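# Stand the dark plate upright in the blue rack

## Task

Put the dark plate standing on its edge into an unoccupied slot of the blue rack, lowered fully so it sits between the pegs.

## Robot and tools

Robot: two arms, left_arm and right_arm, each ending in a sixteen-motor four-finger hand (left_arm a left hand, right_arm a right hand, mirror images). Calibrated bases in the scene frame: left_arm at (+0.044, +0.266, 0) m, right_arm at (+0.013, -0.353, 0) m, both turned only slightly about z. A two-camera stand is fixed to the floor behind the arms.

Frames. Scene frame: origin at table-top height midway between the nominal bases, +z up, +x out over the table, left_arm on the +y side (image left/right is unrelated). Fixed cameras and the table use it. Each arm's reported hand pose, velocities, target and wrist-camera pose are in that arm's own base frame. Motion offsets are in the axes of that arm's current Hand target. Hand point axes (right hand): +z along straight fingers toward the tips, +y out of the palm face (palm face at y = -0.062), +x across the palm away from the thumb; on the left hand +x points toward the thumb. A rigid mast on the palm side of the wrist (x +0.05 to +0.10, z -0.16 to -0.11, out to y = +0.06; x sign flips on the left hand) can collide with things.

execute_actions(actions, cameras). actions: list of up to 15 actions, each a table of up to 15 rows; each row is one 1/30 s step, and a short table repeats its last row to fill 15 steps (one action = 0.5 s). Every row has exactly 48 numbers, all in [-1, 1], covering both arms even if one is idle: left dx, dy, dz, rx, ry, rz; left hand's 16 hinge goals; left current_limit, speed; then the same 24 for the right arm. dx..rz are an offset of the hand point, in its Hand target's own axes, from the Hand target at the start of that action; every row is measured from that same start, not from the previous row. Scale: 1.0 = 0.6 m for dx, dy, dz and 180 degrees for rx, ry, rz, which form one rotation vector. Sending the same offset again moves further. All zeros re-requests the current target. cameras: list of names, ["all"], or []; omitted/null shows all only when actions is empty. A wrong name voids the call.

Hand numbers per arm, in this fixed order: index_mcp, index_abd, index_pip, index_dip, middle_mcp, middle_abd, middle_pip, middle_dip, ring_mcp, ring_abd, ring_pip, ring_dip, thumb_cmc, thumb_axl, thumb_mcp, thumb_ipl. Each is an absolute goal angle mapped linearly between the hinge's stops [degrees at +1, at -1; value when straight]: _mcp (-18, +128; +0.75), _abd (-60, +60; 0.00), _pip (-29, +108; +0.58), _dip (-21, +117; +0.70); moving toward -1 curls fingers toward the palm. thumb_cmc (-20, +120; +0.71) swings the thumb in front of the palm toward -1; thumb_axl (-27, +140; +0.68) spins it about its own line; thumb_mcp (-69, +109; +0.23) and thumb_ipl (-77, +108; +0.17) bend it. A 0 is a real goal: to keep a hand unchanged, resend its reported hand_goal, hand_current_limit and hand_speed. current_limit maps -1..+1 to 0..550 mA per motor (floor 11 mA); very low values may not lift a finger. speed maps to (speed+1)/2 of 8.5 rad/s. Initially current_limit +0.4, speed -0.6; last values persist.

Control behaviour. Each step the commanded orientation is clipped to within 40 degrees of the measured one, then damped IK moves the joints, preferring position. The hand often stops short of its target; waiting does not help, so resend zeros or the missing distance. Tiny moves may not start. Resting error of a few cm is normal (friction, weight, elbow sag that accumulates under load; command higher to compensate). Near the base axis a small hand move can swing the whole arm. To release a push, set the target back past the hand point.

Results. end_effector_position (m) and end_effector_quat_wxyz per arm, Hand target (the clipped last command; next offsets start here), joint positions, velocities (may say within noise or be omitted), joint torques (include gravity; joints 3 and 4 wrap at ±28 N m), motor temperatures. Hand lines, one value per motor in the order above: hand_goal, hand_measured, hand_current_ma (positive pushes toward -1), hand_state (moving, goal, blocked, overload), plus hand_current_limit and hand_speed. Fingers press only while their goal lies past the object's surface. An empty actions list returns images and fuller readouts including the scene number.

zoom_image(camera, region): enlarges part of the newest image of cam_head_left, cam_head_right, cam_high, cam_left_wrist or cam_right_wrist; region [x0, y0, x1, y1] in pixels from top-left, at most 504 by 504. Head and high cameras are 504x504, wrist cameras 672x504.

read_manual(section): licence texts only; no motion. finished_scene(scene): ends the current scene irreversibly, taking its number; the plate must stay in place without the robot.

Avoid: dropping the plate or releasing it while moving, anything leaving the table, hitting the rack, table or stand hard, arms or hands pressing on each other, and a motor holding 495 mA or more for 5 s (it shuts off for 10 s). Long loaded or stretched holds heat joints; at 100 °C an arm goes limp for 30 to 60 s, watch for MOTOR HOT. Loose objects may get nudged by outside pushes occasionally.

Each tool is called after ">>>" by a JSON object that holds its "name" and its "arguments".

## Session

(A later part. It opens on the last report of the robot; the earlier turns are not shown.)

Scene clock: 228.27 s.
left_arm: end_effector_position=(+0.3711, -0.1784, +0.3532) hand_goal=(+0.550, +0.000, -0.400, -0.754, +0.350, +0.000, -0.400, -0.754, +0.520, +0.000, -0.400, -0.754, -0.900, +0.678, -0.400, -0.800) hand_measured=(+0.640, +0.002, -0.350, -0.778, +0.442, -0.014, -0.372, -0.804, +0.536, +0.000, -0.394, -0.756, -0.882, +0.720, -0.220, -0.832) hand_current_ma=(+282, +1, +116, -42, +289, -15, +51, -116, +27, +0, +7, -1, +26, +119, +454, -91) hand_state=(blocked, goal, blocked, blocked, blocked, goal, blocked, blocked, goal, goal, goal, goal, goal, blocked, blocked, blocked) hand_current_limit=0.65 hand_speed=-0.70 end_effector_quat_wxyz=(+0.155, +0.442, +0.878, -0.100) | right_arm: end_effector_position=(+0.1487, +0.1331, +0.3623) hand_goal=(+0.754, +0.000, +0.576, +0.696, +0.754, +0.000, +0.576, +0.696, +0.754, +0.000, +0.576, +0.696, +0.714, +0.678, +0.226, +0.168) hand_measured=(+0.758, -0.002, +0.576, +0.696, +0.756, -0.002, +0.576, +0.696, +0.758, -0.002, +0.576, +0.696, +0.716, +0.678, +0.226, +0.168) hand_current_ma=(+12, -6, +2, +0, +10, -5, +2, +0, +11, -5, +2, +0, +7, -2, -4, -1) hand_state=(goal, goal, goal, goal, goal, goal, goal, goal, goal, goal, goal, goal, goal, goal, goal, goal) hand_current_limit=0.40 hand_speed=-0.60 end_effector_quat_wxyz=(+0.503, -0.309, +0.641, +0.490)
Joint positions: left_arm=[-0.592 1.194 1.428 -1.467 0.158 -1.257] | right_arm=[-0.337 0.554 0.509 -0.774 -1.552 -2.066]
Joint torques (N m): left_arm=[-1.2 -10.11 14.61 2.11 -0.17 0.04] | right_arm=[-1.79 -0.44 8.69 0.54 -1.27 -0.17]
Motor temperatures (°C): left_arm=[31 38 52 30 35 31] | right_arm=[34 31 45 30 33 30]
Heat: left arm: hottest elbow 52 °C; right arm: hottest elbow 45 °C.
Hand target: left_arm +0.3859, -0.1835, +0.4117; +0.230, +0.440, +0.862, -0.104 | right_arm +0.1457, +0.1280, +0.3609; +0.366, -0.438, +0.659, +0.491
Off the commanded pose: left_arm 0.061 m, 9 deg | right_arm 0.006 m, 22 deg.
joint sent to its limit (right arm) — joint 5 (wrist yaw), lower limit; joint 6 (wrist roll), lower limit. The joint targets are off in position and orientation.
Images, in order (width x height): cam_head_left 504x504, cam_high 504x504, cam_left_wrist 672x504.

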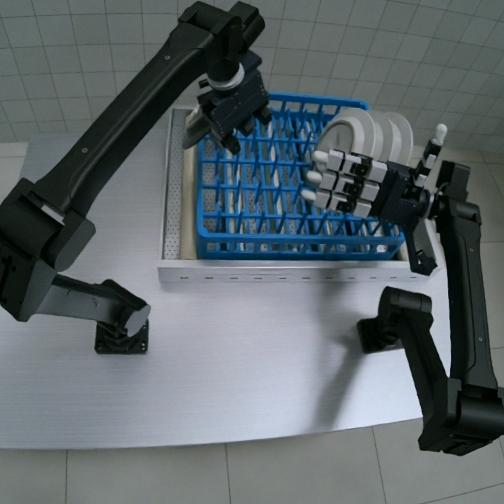

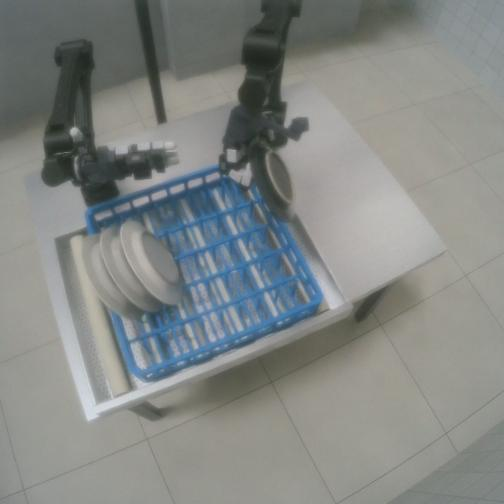

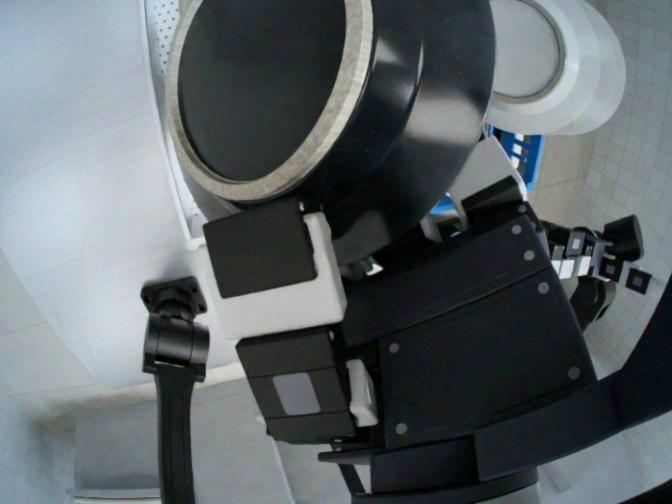

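>>> {"name": "execute_actions", "arguments": {"actions": [[[0,0,0,0.0512,-0.0637,-0.0724,0.55,0,-0.4,-0.754,0.35,0,-0.4,-0.754,0.52,0,-0.4,-0.754,-0.9,0.678,-0.4,-0.8,0.65,-0.7,0,0,0,0,0,0,0.754,0,0.576,0.696,0.754,0,0.576,0.696,0.754,0,0.576,0.696,0.714,0.678,0.226,0.168,0.4,-0.6]],[[0,0,0,0.0512,-0.0637,-0.0724,0.55,0,-0.4,-0.754,0.35,0,-0.4,-0.754,0.52,0,-0.4,-0.754,-0.9,0.678,-0.4,-0.8,0.65,-0.7,0,0,0,0,0,0,0.754,0,0.576,0.696,0.754,0,0.576,0.696,0.754,0,0.576,0.696,0.714,0.678,0.226,0.168,0.4,-0.6]]], "cameras": ["cam_head_left","cam_high","cam_left_wrist"]}}

>>> {"name": "zoom_image", "arguments": {"camera": "cam_head_left", "region": [120, 40, 270, 190]}}

>>> {"name": "zoom_image", "arguments": {"camera": "cam_high", "region": [200, 100, 350, 250]}}

Scene clock: 230.50 s.
left_arm: end_effector_position=(+0.3832, -0.1828, +0.3896) hand_goal=(+0.550, +0.000, -0.400, -0.754, +0.350, +0.000, -0.400, -0.754, +0.520, +0.000, -0.400, -0.754, -0.900, +0.678, -0.400, -0.800) hand_measured=(+0.592, +0.000, -0.356, -0.748, +0.446, -0.014, -0.348, -0.756, +0.520, +0.000, -0.394, -0.756, -0.882, +0.718, -0.220, -0.804) hand_current_ma=(+95, +0, +92, +6, +307, -17, +123, -1, +0, +0, +5, -1, +26, +109, +454, -3) hand_state=(blocked, goal, blocked, goal, blocked, goal, blocked, goal, goal, goal, goal, goal, goal, blocked, blocked, goal) hand_current_limit=0.65 hand_speed=-0.70 end_effector_quat_wxyz=(+0.255, +0.223, +0.866, -0.368) | right_arm: end_effector_position=(+0.1487, +0.1331, +0.3623) hand_goal=(+0.754, +0.000, +0.576, +0.696, +0.754, +0.000, +0.576, +0.696, +0.754, +0.000, +0.576, +0.696, +0.714, +0.678, +0.226, +0.168) hand_measured=(+0.758, -0.002, +0.576, +0.696, +0.756, -0.002, +0.576, +0.696, +0.758, -0.002, +0.576, +0.696, +0.716, +0.678, +0.226, +0.168) hand_current_ma=(+12, -6, +2, +0, +10, -5, +2, +0, +11, -5, +2, +0, +7, -2, -4, -1) hand_state=(goal, goal, goal, goal, goal, goal, goal, goal, goal, goal, goal, goal, goal, goal, goal, goal) hand_current_limit=0.40 hand_speed=-0.60 end_effector_quat_wxyz=(+0.503, -0.309, +0.641, +0.490)
Joint positions: left_arm=[-0.347 1.095 1.386 -1.149 0.658 -1.667] | right_arm=[-0.337 0.554 0.509 -0.774 -1.552 -2.066]
Joint torques (N m): left_arm=[-1.49 -8.88 9.25 2.89 0.63 0.16] | right_arm=[-1.79 -0.09 8.73 0.54 -1.28 -0.14]
Heat: left arm: hottest elbow 52 °C; right arm: hottest elbow 45 °C.
Hand target: left_arm +0.3858, -0.1836, +0.4118; +0.293, +0.238, +0.848, -0.372 | right_arm +0.1457, +0.1280, +0.3609; +0.366, -0.438, +0.659, +0.491
Off the commanded pose: left_arm 0.022 m, 5 deg | right_arm 0.006 m, 22 deg.
joint sent to its limit (right arm) — joint 5 (wrist yaw), lower limit; joint 6 (wrist roll), lower limit. The joint targets are off in position and orientation.
Images, in order (width x height): cam_head_left 504x504, cam_high 504x504, cam_left_wrist 672x504.

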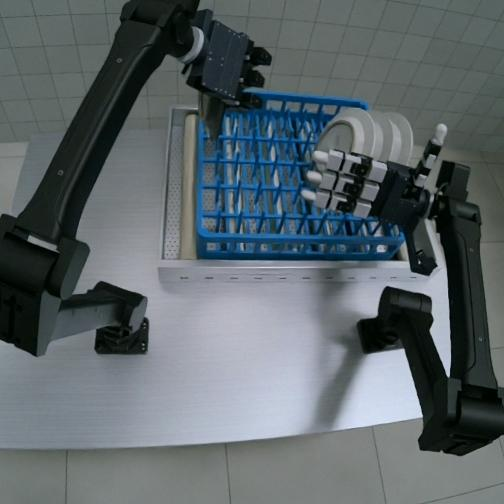

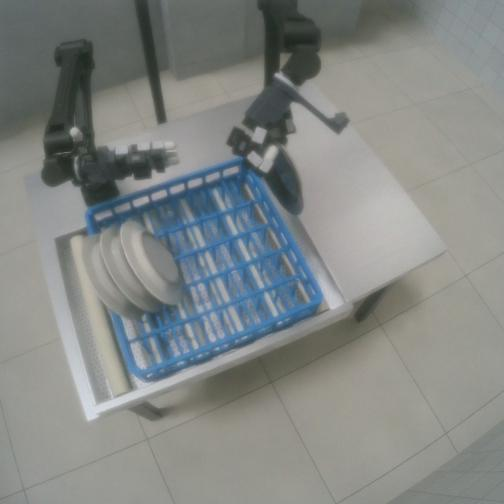

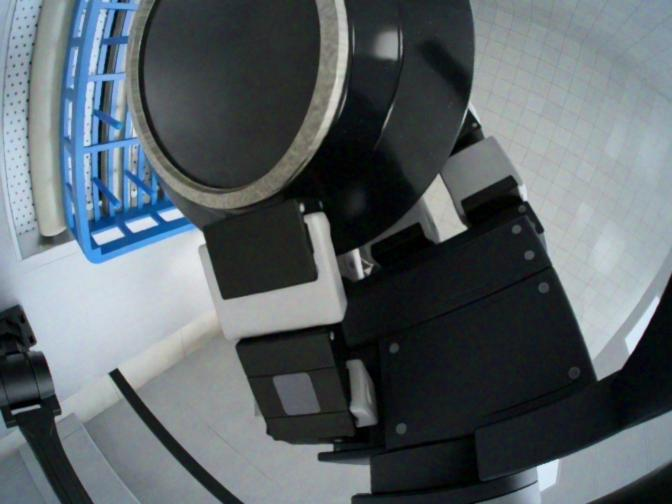

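Scaled by 3.360 from the camera's 504x504 image, which has a finer 720x720 frame.

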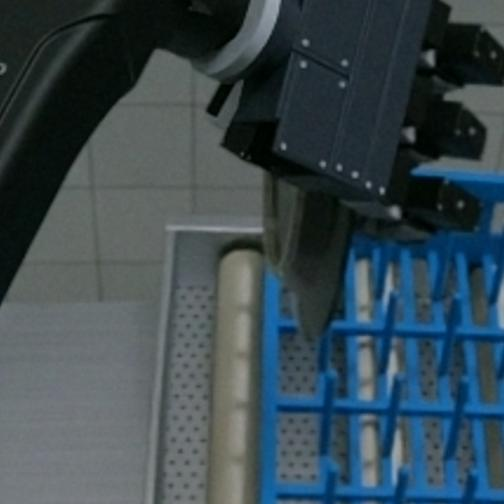

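Scaled by 3.360 from the camera's 504x504 image, which has a finer 720x720 frame.

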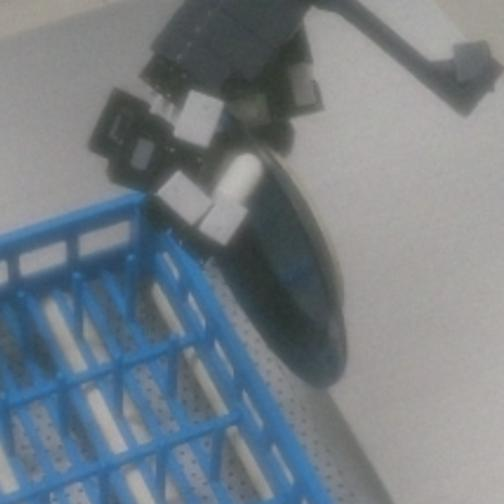

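>>> {"name": "execute_actions", "arguments": {"actions": [[[0.0207,0.0009,0.0618,-0.032,0.025,0.0103,0.55,0,-0.4,-0.754,0.35,0,-0.4,-0.754,0.52,0,-0.4,-0.754,-0.9,0.678,-0.4,-0.8,0.65,-0.7,0,0,0,0,0,0,0.754,0,0.576,0.696,0.754,0,0.576,0.696,0.754,0,0.576,0.696,0.714,0.678,0.226,0.168,0.4,-0.6]]], "cameras": ["cam_head_left","cam_high","cam_head_right"]}}

>>> {"name": "zoom_image", "arguments": {"camera": "cam_head_left", "region": [150, 60, 290, 200]}}

>>> {"name": "zoom_image", "arguments": {"camera": "cam_head_right", "region": [120, 60, 260, 200]}}

>>> {"name": "zoom_image", "arguments": {"camera": "cam_high", "region": [180, 120, 320, 260]}}

Scene clock: 232.73 s.
left_arm: end_effector_position=(+0.3799, -0.2036, +0.3719) hand_goal=(+0.550, +0.000, -0.400, -0.754, +0.350, +0.000, -0.400, -0.754, +0.520, +0.000, -0.400, -0.754, -0.900, +0.678, -0.400, -0.800) hand_measured=(+0.590, +0.000, -0.356, -0.752, +0.446, -0.014, -0.344, -0.748, +0.520, +0.000, -0.394, -0.756, -0.882, +0.718, -0.220, -0.802) hand_current_ma=(+89, +0, +92, +1, +307, -17, +136, +5, +0, +0, +5, -1, +26, +109, +454, -1) hand_state=(blocked, goal, blocked, goal, blocked, goal, blocked, goal, goal, goal, goal, goal, goal, blocked, blocked, goal) hand_current_limit=0.65 hand_speed=-0.70 end_effector_quat_wxyz=(+0.253, +0.239, +0.885, -0.311) | right_arm: end_effector_position=(+0.1487, +0.1331, +0.3623) hand_goal=(+0.754, +0.000, +0.576, +0.696, +0.754, +0.000, +0.576, +0.696, +0.754, +0.000, +0.576, +0.696, +0.714, +0.678, +0.226, +0.168) hand_measured=(+0.758, -0.002, +0.576, +0.696, +0.756, -0.002, +0.576, +0.696, +0.758, -0.002, +0.576, +0.696, +0.716, +0.678, +0.226, +0.168) hand_current_ma=(+12, -6, +2, +0, +10, -5, +2, +0, +11, -5, +2, +0, +7, -2, -4, -1) hand_state=(goal, goal, goal, goal, goal, goal, goal, goal, goal, goal, goal, goal, goal, goal, goal, goal) hand_current_limit=0.40 hand_speed=-0.60 end_effector_quat_wxyz=(+0.503, -0.309, +0.641, +0.490)
Joint positions: left_arm=[-0.473 1.113 1.367 -1.125 0.478 -1.695] | right_arm=[-0.337 0.554 0.509 -0.774 -1.552 -2.066]
Joint torques (N m): left_arm=[-1.9 -7.3 9.47 2.92 0.18 0.17] | right_arm=[-2.73 -0.15 8.64 0.64 -1.3 -0.13]
Heat: left arm: hottest elbow 51 °C; right arm: hottest elbow 45 °C.
Hand target: left_arm +0.3892, -0.2095, +0.3827; +0.277, +0.251, +0.873, -0.314 | right_arm +0.1457, +0.1280, +0.3609; +0.366, -0.438, +0.659, +0.491
Off the commanded pose: left_arm 0.015 m, 3 deg | right_arm 0.006 m, 22 deg.
joint sent to its limit (right arm) — joint 5 (wrist yaw), lower limit; joint 6 (wrist roll), lower limit. The joint targets are off in position and orientation.
Images, in order (width x height): cam_head_left 504x504, cam_head_right 504x504, cam_high 504x504.

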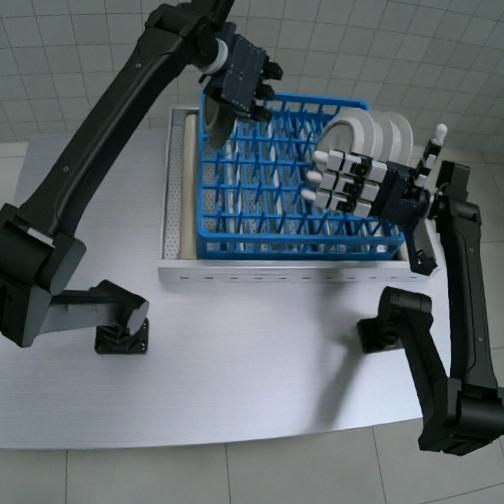

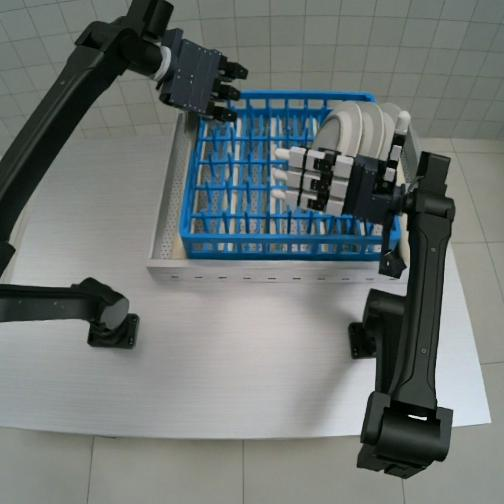

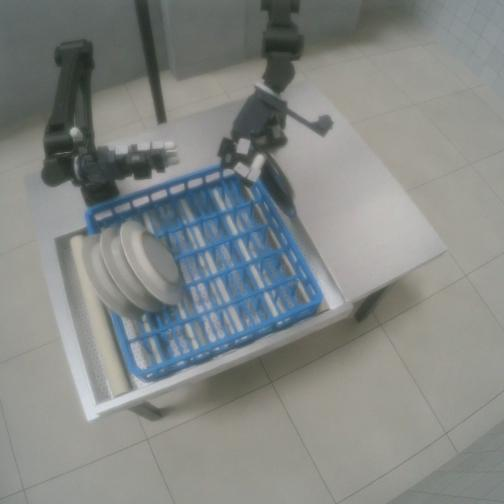

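Scaled by 3.600 from the camera's 504x504 image, which has a finer 720x720 frame.

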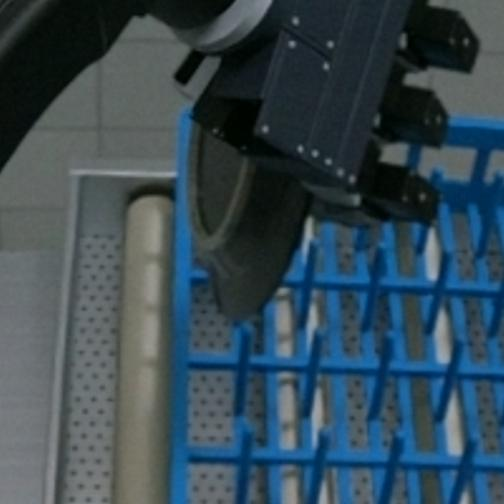

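Scaled by 3.600 from the camera's 504x504 image, which has a finer 720x720 frame.

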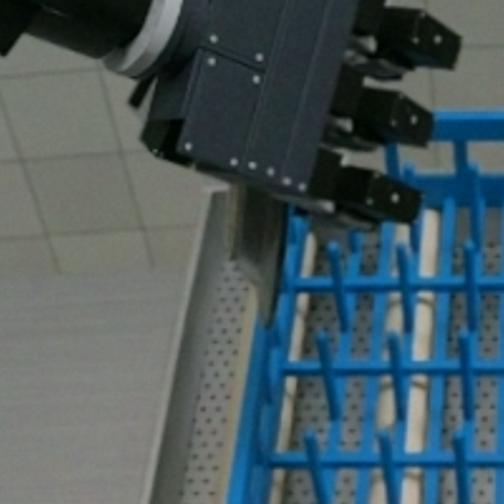

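Scaled by 3.600 from the camera's 504x504 image, which has a finer 720x720 frame.

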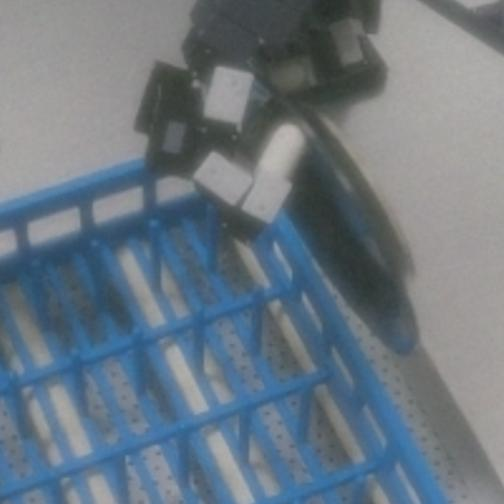

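>>> {"name": "execute_actions", "arguments": {"actions": [[[0.0061,-0.0271,0.0727,0,0,0,0.55,0,-0.4,-0.754,0.35,0,-0.4,-0.754,0.52,0,-0.4,-0.754,-0.9,0.678,-0.4,-0.8,0.65,-0.7,0,0,0,0,0,0,0.754,0,0.576,0.696,0.754,0,0.576,0.696,0.754,0,0.576,0.696,0.714,0.678,0.226,0.168,0.4,-0.6]]], "cameras": ["cam_head_left","cam_high","cam_head_right"]}}

>>> {"name": "zoom_image", "arguments": {"camera": "cam_head_left", "region": [150, 60, 290, 200]}}

>>> {"name": "zoom_image", "arguments": {"camera": "cam_head_right", "region": [120, 60, 260, 200]}}

>>> {"name": "zoom_image", "arguments": {"camera": "cam_high", "region": [180, 120, 320, 260]}}

Scene clock: 235.47 s.
left_arm: end_effector_position=(+0.3820, -0.2440, +0.3438) hand_goal=(+0.550, +0.000, -0.400, -0.754, +0.350, +0.000, -0.400, -0.754, +0.520, +0.000, -0.400, -0.754, -0.900, +0.678, -0.400, -0.800) hand_measured=(+0.592, +0.000, -0.358, -0.754, +0.446, -0.014, -0.342, -0.750, +0.520, +0.000, -0.394, -0.756, -0.882, +0.718, -0.220, -0.802) hand_current_ma=(+97, +0, +90, +0, +307, -17, +143, +3, +0, +0, +5, -1, +26, +108, +454, -2) hand_state=(blocked, goal, blocked, goal, blocked, goal, blocked, goal, goal, goal, goal, goal, goal, blocked, blocked, goal) hand_current_limit=0.65 hand_speed=-0.70 end_effector_quat_wxyz=(+0.249, +0.240, +0.886, -0.308) | right_arm: end_effector_position=(+0.1487, +0.1331, +0.3623) hand_goal=(+0.754, +0.000, +0.576, +0.696, +0.754, +0.000, +0.576, +0.696, +0.754, +0.000, +0.576, +0.696, +0.714, +0.678, +0.226, +0.168) hand_measured=(+0.758, -0.002, +0.576, +0.696, +0.756, -0.002, +0.576, +0.696, +0.758, -0.002, +0.576, +0.696, +0.716, +0.678, +0.226, +0.168) hand_current_ma=(+12, -6, +2, +0, +10, -5, +2, +0, +11, -5, +2, +0, +7, -2, -4, -1) hand_state=(goal, goal, goal, goal, goal, goal, goal, goal, goal, goal, goal, goal, goal, goal, goal, goal) hand_current_limit=0.40 hand_speed=-0.60 end_effector_quat_wxyz=(+0.503, -0.309, +0.641, +0.490)
Joint positions: left_arm=[-0.573 1.154 1.321 -1.013 0.413 -1.773] | right_arm=[-0.337 0.554 0.509 -0.774 -1.552 -2.066]
Joint torques (N m): left_arm=[-1.79 -8.35 9.81 2.91 0.06 0.16] | right_arm=[-2.37 -0.26 8.7 0.61 -1.26 -0.15]
Heat: left arm: hottest elbow 51 °C; right arm: hottest elbow 45 °C.
Hand target: left_arm +0.3908, -0.2495, +0.3587; +0.277, +0.251, +0.873, -0.314 | right_arm +0.1457, +0.1280, +0.3609; +0.366, -0.438, +0.659, +0.491
Off the commanded pose: left_arm 0.018 m, 4 deg | right_arm 0.006 m, 22 deg.
joint sent to its limit (right arm) — joint 5 (wrist yaw), lower limit; joint 6 (wrist roll), lower limit. The joint targets are off in position and orientation.
Images, in order (width x height): cam_head_left 504x504, cam_head_right 504x504, cam_high 504x504.

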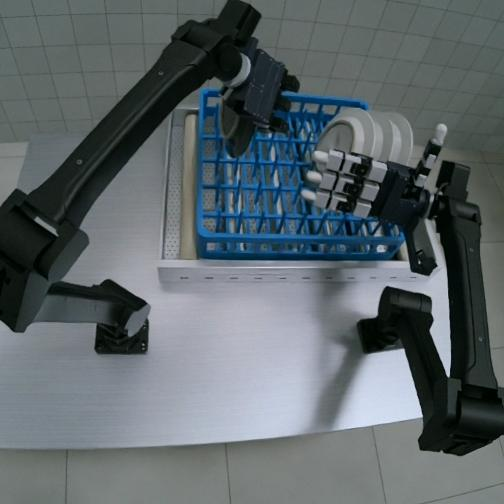

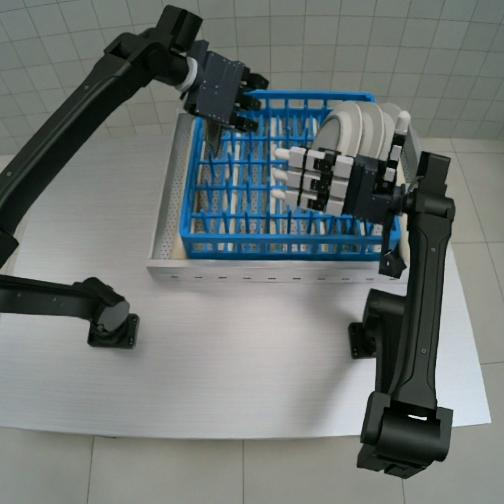

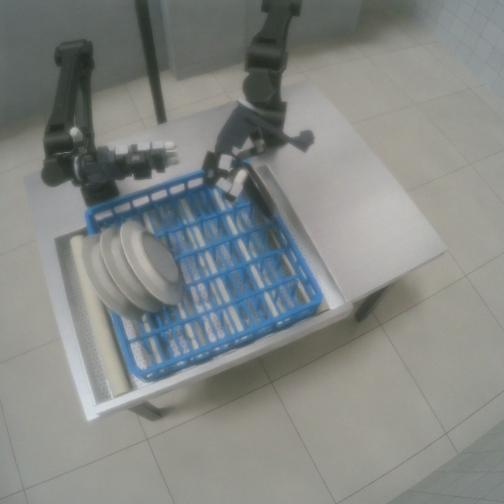

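Scaled by 3.600 from the camera's 504x504 image, which has a finer 720x720 frame.

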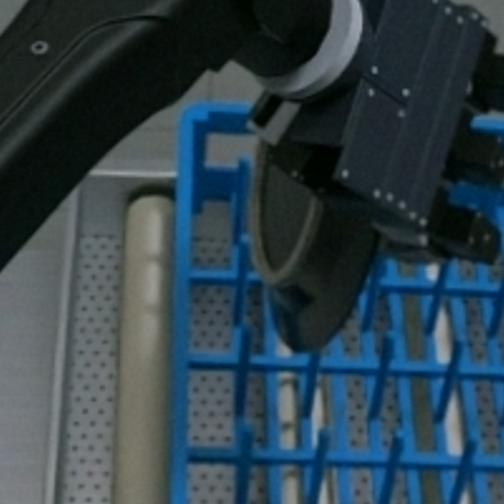

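Scaled by 3.600 from the camera's 504x504 image, which has a finer 720x720 frame.

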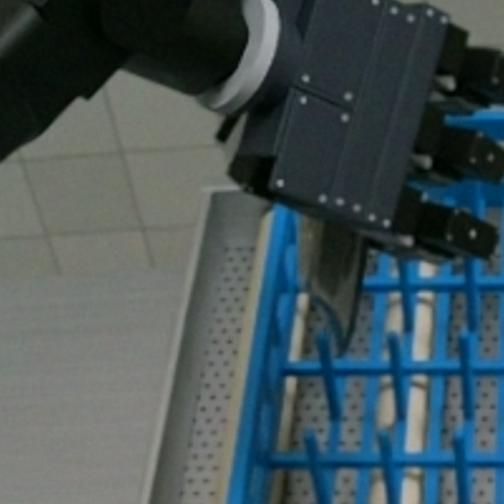

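Scaled by 3.600 from the camera's 504x504 image, which has a finer 720x720 frame.

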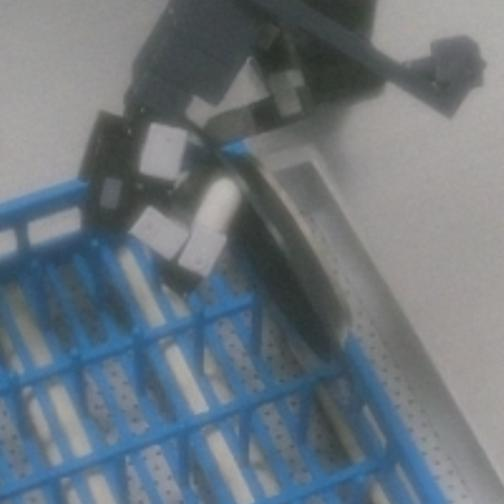

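>>> {"name": "execute_actions", "arguments": {"actions": [[[0.0427,0.0273,0.0433,0,0,0,0.55,0,-0.4,-0.754,0.35,0,-0.4,-0.754,0.52,0,-0.4,-0.754,-0.9,0.678,-0.4,-0.8,0.65,-0.7,0,0,0,0,0,0,0.754,0,0.576,0.696,0.754,0,0.576,0.696,0.754,0,0.576,0.696,0.714,0.678,0.226,0.168,0.4,-0.6]]], "cameras": ["cam_head_left","cam_high","cam_head_right"]}}

>>> {"name": "zoom_image", "arguments": {"camera": "cam_head_left", "region": [150, 60, 290, 200]}}

>>> {"name": "zoom_image", "arguments": {"camera": "cam_head_right", "region": [120, 60, 260, 200]}}

>>> {"name": "zoom_image", "arguments": {"camera": "cam_high", "region": [180, 120, 320, 260]}}

Scene clock: 236.90 s.
left_arm: end_effector_position=(+0.3822, -0.2443, +0.2975) hand_goal=(+0.550, +0.000, -0.400, -0.754, +0.350, +0.000, -0.400, -0.754, +0.520, +0.000, -0.400, -0.754, -0.900, +0.678, -0.400, -0.800) hand_measured=(+0.594, +0.002, -0.360, -0.754, +0.446, -0.014, -0.340, -0.752, +0.520, +0.000, -0.394, -0.756, -0.882, +0.718, -0.220, -0.802) hand_current_ma=(+101, +0, +85, +0, +307, -17, +146, +1, +0, +0, +5, -1, +26, +107, +454, -3) hand_state=(blocked, goal, blocked, goal, blocked, goal, blocked, goal, goal, goal, goal, goal, goal, blocked, blocked, goal) hand_current_limit=0.65 hand_speed=-0.70 end_effector_quat_wxyz=(+0.242, +0.238, +0.889, -0.307) | right_arm: end_effector_position=(+0.1487, +0.1331, +0.3623) hand_goal=(+0.754, +0.000, +0.576, +0.696, +0.754, +0.000, +0.576, +0.696, +0.754, +0.000, +0.576, +0.696, +0.714, +0.678, +0.226, +0.168) hand_measured=(+0.758, -0.002, +0.576, +0.696, +0.756, -0.002, +0.576, +0.696, +0.758, -0.002, +0.576, +0.696, +0.716, +0.678, +0.226, +0.168) hand_current_ma=(+12, -6, +2, +0, +10, -5, +2, +0, +11, -5, +2, +0, +7, -2, -4, -1) hand_state=(goal, goal, goal, goal, goal, goal, goal, goal, goal, goal, goal, goal, goal, goal, goal, goal) hand_current_limit=0.40 hand_speed=-0.60 end_effector_quat_wxyz=(+0.503, -0.309, +0.641, +0.490)
Joint positions: left_arm=[-0.573 1.151 1.203 -0.912 0.413 -1.776] | right_arm=[-0.337 0.554 0.509 -0.774 -1.552 -2.066]
Joint torques (N m): left_arm=[-1.79 -9.41 10.04 2.89 0.03 0.19] | right_arm=[-2.02 -0.67 8.64 0.43 -1.27 -0.12]
Heat: left arm: hottest elbow 51 °C; right arm: hottest elbow 45 °C.
Hand target: left_arm +0.3909, -0.2495, +0.3188; +0.277, +0.251, +0.873, -0.314 | right_arm +0.1457, +0.1280, +0.3609; +0.366, -0.438, +0.659, +0.491
Off the commanded pose: left_arm 0.023 m, 5 deg | right_arm 0.006 m, 22 deg.
joint sent to its limit (right arm) — joint 5 (wrist yaw), lower limit; joint 6 (wrist roll), lower limit. The joint targets are off in position and orientation.
Images, in order (width x height): cam_head_left 504x504, cam_head_right 504x504, cam_high 504x504.

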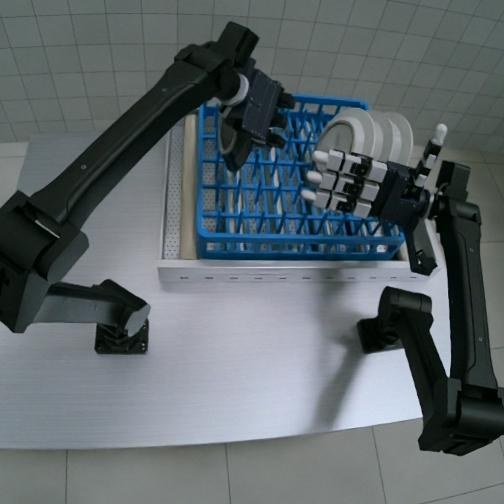

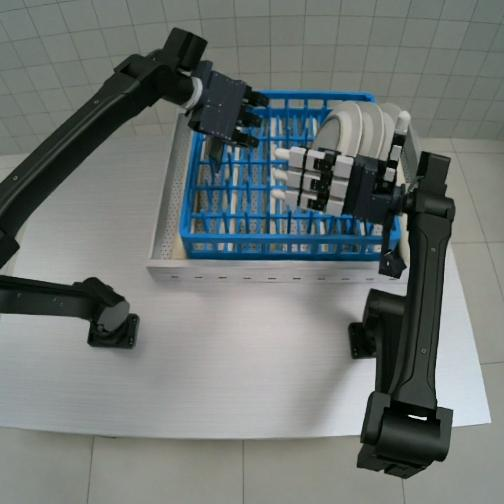

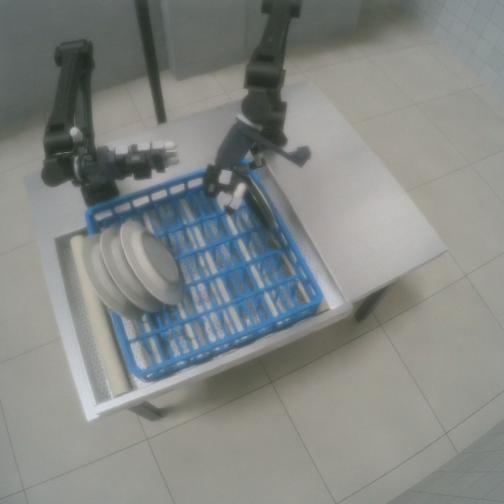

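Scaled by 3.600 from the camera's 504x504 image, which has a finer 720x720 frame.

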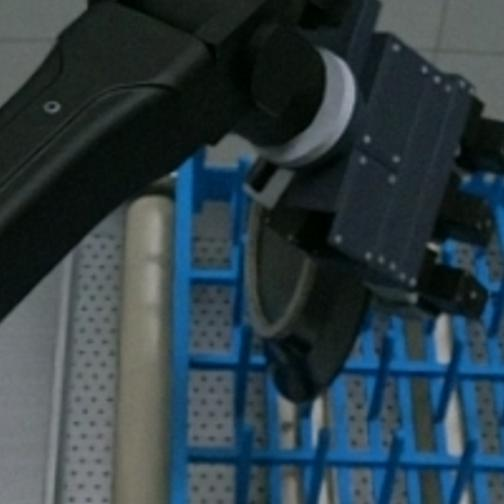

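Scaled by 3.600 from the camera's 504x504 image, which has a finer 720x720 frame.

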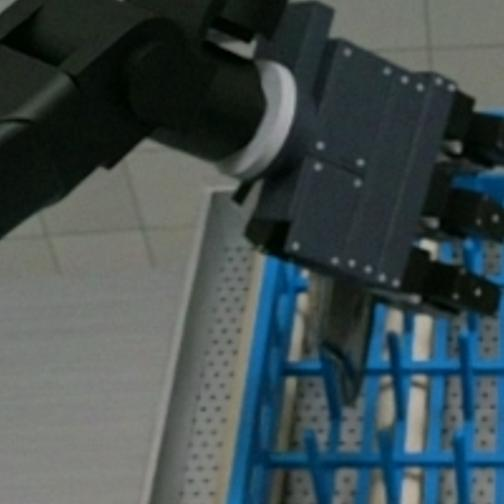

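Scaled by 3.600 from the camera's 504x504 image, which has a finer 720x720 frame.

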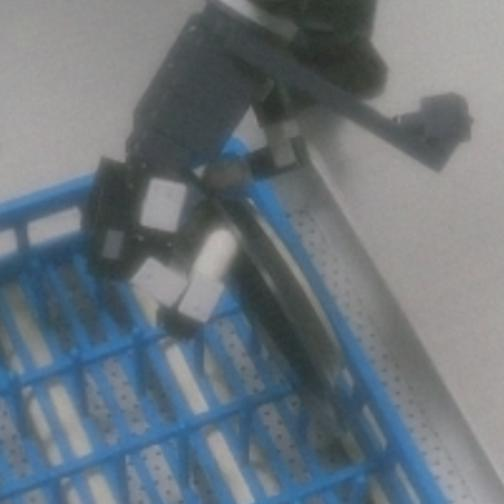

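>>> {"name": "execute_actions", "arguments": {"actions": [[[0.0393,0.0197,0.0515,0,0,0,0.55,0,-0.4,-0.754,0.35,0,-0.4,-0.754,0.52,0,-0.4,-0.754,-0.9,0.678,-0.4,-0.8,0.65,-0.7,0,0,0,0,0,0,0.754,0,0.576,0.696,0.754,0,0.576,0.696,0.754,0,0.576,0.696,0.714,0.678,0.226,0.168,0.4,-0.6]]], "cameras": ["cam_head_left","cam_high","cam_head_right"]}}

>>> {"name": "zoom_image", "arguments": {"camera": "cam_head_left", "region": [170, 100, 290, 220]}}

>>> {"name": "zoom_image", "arguments": {"camera": "cam_head_right", "region": [160, 100, 280, 220]}}

>>> {"name": "zoom_image", "arguments": {"camera": "cam_high", "region": [180, 140, 320, 280]}}

Scene clock: 238.33 s.
left_arm: end_effector_position=(+0.3836, -0.2474, +0.2627) hand_goal=(+0.550, +0.000, -0.400, -0.754, +0.350, +0.000, -0.400, -0.754, +0.520, +0.000, -0.400, -0.754, -0.900, +0.678, -0.400, -0.800) hand_measured=(+0.594, +0.002, -0.360, -0.754, +0.446, -0.014, -0.340, -0.754, +0.520, +0.000, -0.394, -0.756, -0.882, +0.718, -0.220, -0.804) hand_current_ma=(+107, +0, +83, +0, +307, -17, +146, +0, +0, +0, +5, -1, +26, +107, +454, -4) hand_state=(blocked, goal, blocked, goal, blocked, goal, blocked, goal, goal, goal, goal, goal, goal, blocked, blocked, goal) hand_current_limit=0.65 hand_speed=-0.70 end_effector_quat_wxyz=(+0.249, +0.237, +0.887, -0.307) | right_arm: end_effector_position=(+0.1487, +0.1331, +0.3623) hand_goal=(+0.754, +0.000, +0.576, +0.696, +0.754, +0.000, +0.576, +0.696, +0.754, +0.000, +0.576, +0.696, +0.714, +0.678, +0.226, +0.168) hand_measured=(+0.758, -0.002, +0.576, +0.696, +0.756, -0.002, +0.576, +0.696, +0.758, -0.002, +0.576, +0.696, +0.716, +0.678, +0.226, +0.168) hand_current_ma=(+12, -6, +2, +0, +10, -5, +2, +0, +11, -5, +2, +0, +7, -2, -4, -1) hand_state=(goal, goal, goal, goal, goal, goal, goal, goal, goal, goal, goal, goal, goal, goal, goal, goal) hand_current_limit=0.40 hand_speed=-0.60 end_effector_quat_wxyz=(+0.503, -0.309, +0.641, +0.490)
Joint positions: left_arm=[-0.58 1.15 1.106 -0.8 0.403 -1.785] | right_arm=[-0.337 0.554 0.509 -0.774 -1.552 -2.066]
Joint torques (N m): left_arm=[-2.37 -8.88 9.89 2.93 -0.03 0.16] | right_arm=[-2.49 -0.44 8.61 0.49 -1.29 -0.15]
Heat: left arm: hottest elbow 51 °C; right arm: hottest elbow 45 °C.
Hand target: left_arm +0.3912, -0.2565, +0.2787; +0.277, +0.251, +0.873, -0.314 | right_arm +0.1457, +0.1280, +0.3609; +0.366, -0.438, +0.659, +0.491
Off the commanded pose: left_arm 0.020 m, 4 deg | right_arm 0.006 m, 22 deg.
joint sent to its limit (right arm) — joint 5 (wrist yaw), lower limit; joint 6 (wrist roll), lower limit. The joint targets are off in position and orientation.
Images, in order (width x height): cam_head_left 504x504, cam_head_right 504x504, cam_high 504x504.

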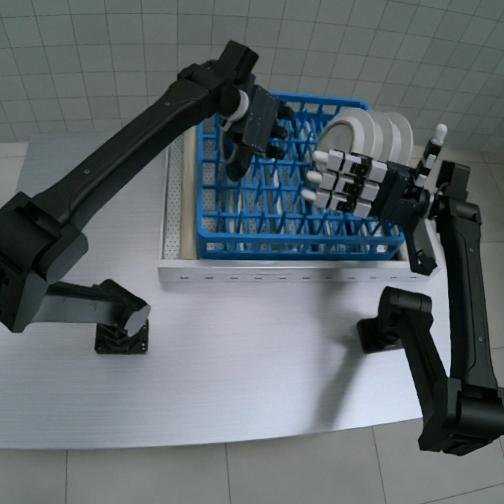

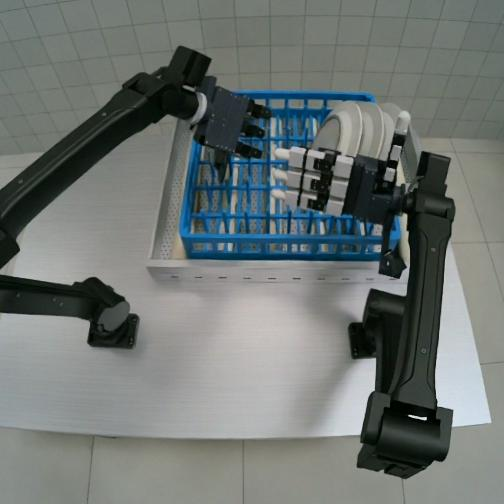

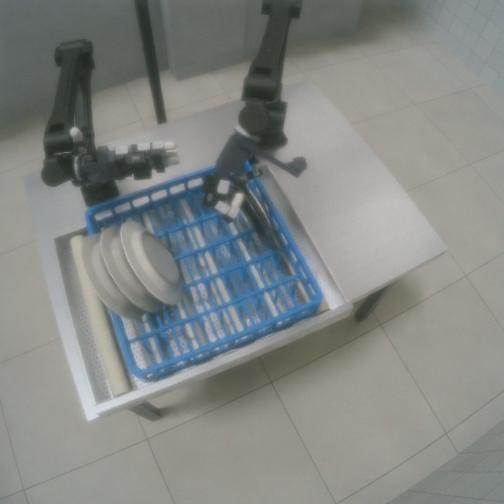

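Scaled by 4.200 from the camera's 504x504 image, which has a finer 720x720 frame.

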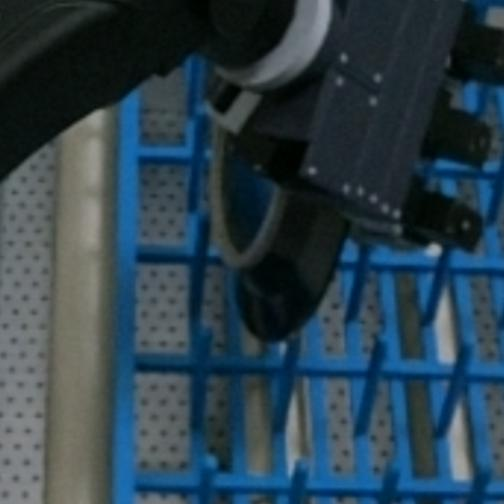

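Scaled by 4.200 from the camera's 504x504 image, which has a finer 720x720 frame.

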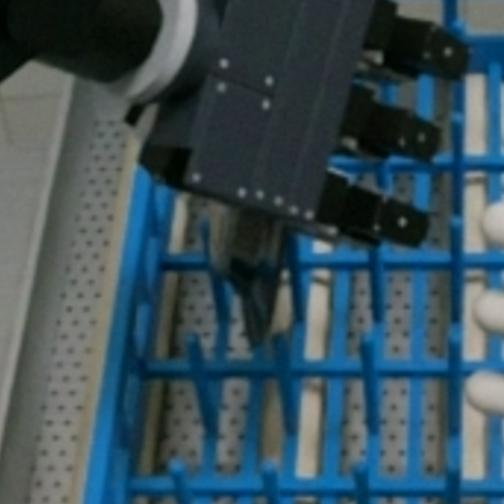

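Scaled by 3.600 from the camera's 504x504 image, which has a finer 720x720 frame.

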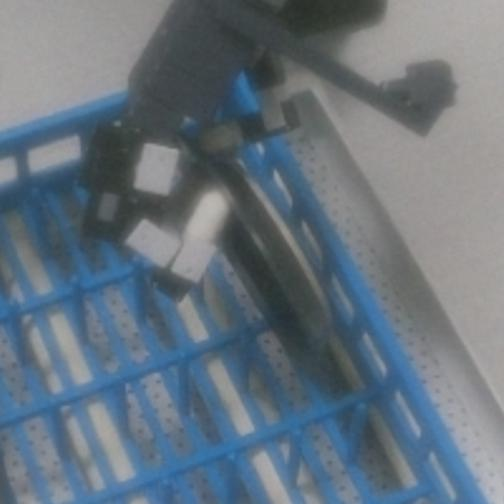

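>>> {"name": "execute_actions", "arguments": {"actions": [[[0.0427,0.0273,0.0433,0,0,0,0.55,0,-0.4,-0.754,0.35,0,-0.4,-0.754,0.52,0,-0.4,-0.754,-0.9,0.678,-0.4,-0.8,0.65,-0.7,0,0,0,0,0,0,0.754,0,0.576,0.696,0.754,0,0.576,0.696,0.754,0,0.576,0.696,0.714,0.678,0.226,0.168,0.4,-0.6]]], "cameras": ["cam_head_left","cam_high","cam_head_right"]}}

>>> {"name": "zoom_image", "arguments": {"camera": "cam_head_left", "region": [170, 100, 290, 220]}}

>>> {"name": "zoom_image", "arguments": {"camera": "cam_head_right", "region": [160, 100, 280, 220]}}

>>> {"name": "zoom_image", "arguments": {"camera": "cam_high", "region": [180, 140, 320, 280]}}

Scene clock: 239.43 s.
left_arm: end_effector_position=(+0.3822, -0.2472, +0.2247) hand_goal=(+0.550, +0.000, -0.400, -0.754, +0.350, +0.000, -0.400, -0.754, +0.520, +0.000, -0.400, -0.754, -0.900, +0.678, -0.400, -0.800) hand_measured=(+0.598, +0.002, -0.360, -0.758, +0.446, -0.014, -0.340, -0.756, +0.520, +0.000, -0.394, -0.756, -0.882, +0.718, -0.220, -0.806) hand_current_ma=(+115, +0, +82, -3, +307, -17, +146, -1, +0, +0, +4, -1, +26, +107, +454, -7) hand_state=(blocked, goal, blocked, goal, blocked, goal, blocked, goal, goal, goal, goal, goal, goal, blocked, blocked, goal) hand_current_limit=0.65 hand_speed=-0.70 end_effector_quat_wxyz=(+0.251, +0.237, +0.887, -0.308) | right_arm: end_effector_position=(+0.1487, +0.1331, +0.3623) hand_goal=(+0.754, +0.000, +0.576, +0.696, +0.754, +0.000, +0.576, +0.696, +0.754, +0.000, +0.576, +0.696, +0.714, +0.678, +0.226, +0.168) hand_measured=(+0.758, -0.002, +0.576, +0.696, +0.756, -0.002, +0.576, +0.696, +0.758, -0.002, +0.576, +0.696, +0.716, +0.678, +0.226, +0.168) hand_current_ma=(+12, -6, +2, +0, +10, -5, +2, +0, +11, -5, +2, +0, +7, -2, -4, -1) hand_state=(goal, goal, goal, goal, goal, goal, goal, goal, goal, goal, goal, goal, goal, goal, goal, goal) hand_current_limit=0.40 hand_speed=-0.60 end_effector_quat_wxyz=(+0.503, -0.309, +0.641, +0.490)
Joint positions: left_arm=[-0.582 1.154 1.007 -0.692 0.402 -1.787] | right_arm=[-0.337 0.554 0.509 -0.774 -1.552 -2.066]
Joint torques (N m): left_arm=[-2.26 -8.41 9.83 2.95 -0.02 0.19] | right_arm=[-2.32 -0.03 8.75 0.61 -1.26 -0.15]
Heat: left arm: hottest elbow 51 °C; right arm: hottest elbow 45 °C.
Hand target: left_arm +0.3913, -0.2566, +0.2389; +0.277, +0.251, +0.873, -0.314 | right_arm +0.1457, +0.1280, +0.3609; +0.366, -0.438, +0.659, +0.491
Off the commanded pose: left_arm 0.019 m, 4 deg | right_arm 0.006 m, 22 deg.
joint sent to its limit (right arm) — joint 5 (wrist yaw), lower limit; joint 6 (wrist roll), lower limit. The joint targets are off in position and orientation.
Images, in order (width x height): cam_head_left 504x504, cam_head_right 504x504, cam_high 504x504.

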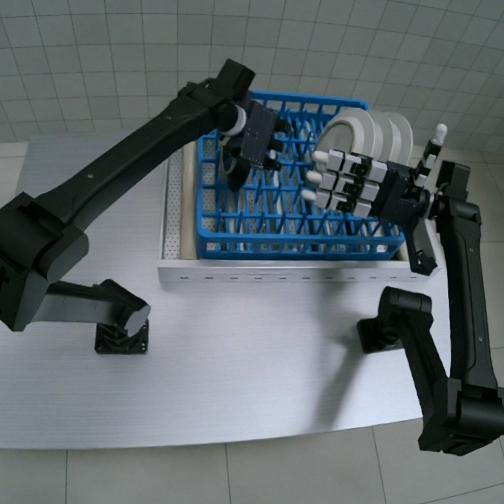

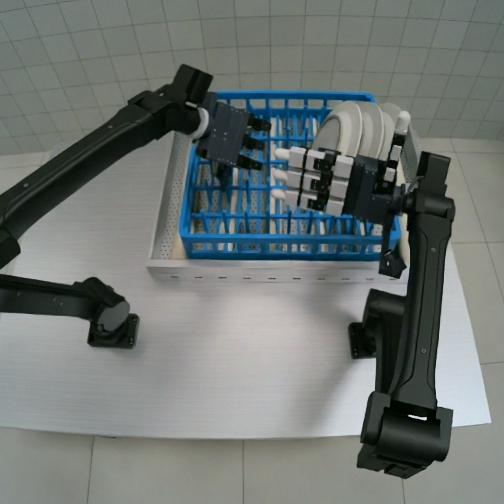

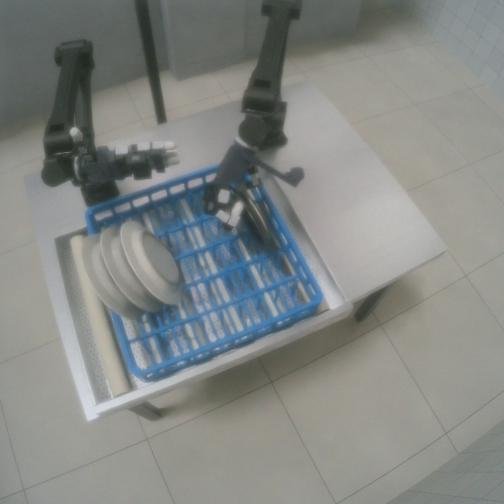

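Scaled by 4.200 from the camera's 504x504 image, which has a finer 720x720 frame.

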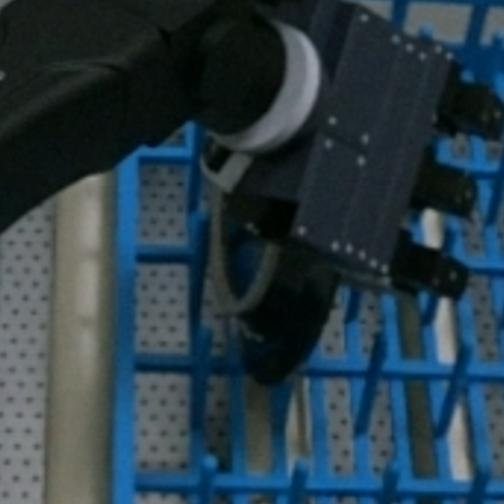

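Scaled by 4.200 from the camera's 504x504 image, which has a finer 720x720 frame.

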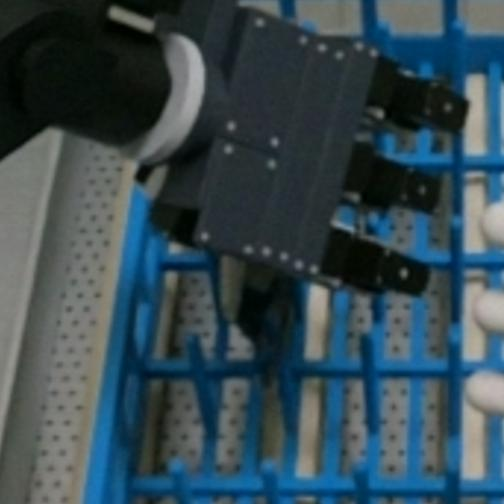

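Scaled by 3.600 from the camera's 504x504 image, which has a finer 720x720 frame.

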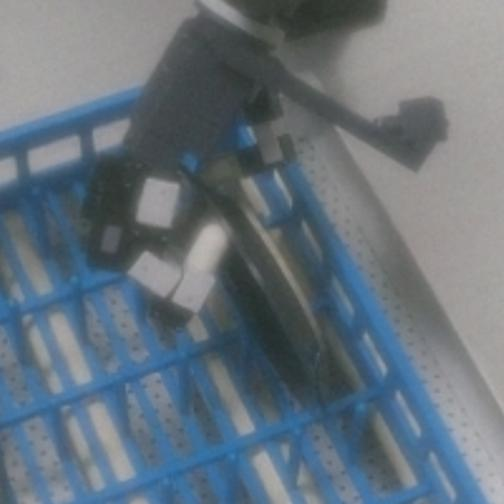

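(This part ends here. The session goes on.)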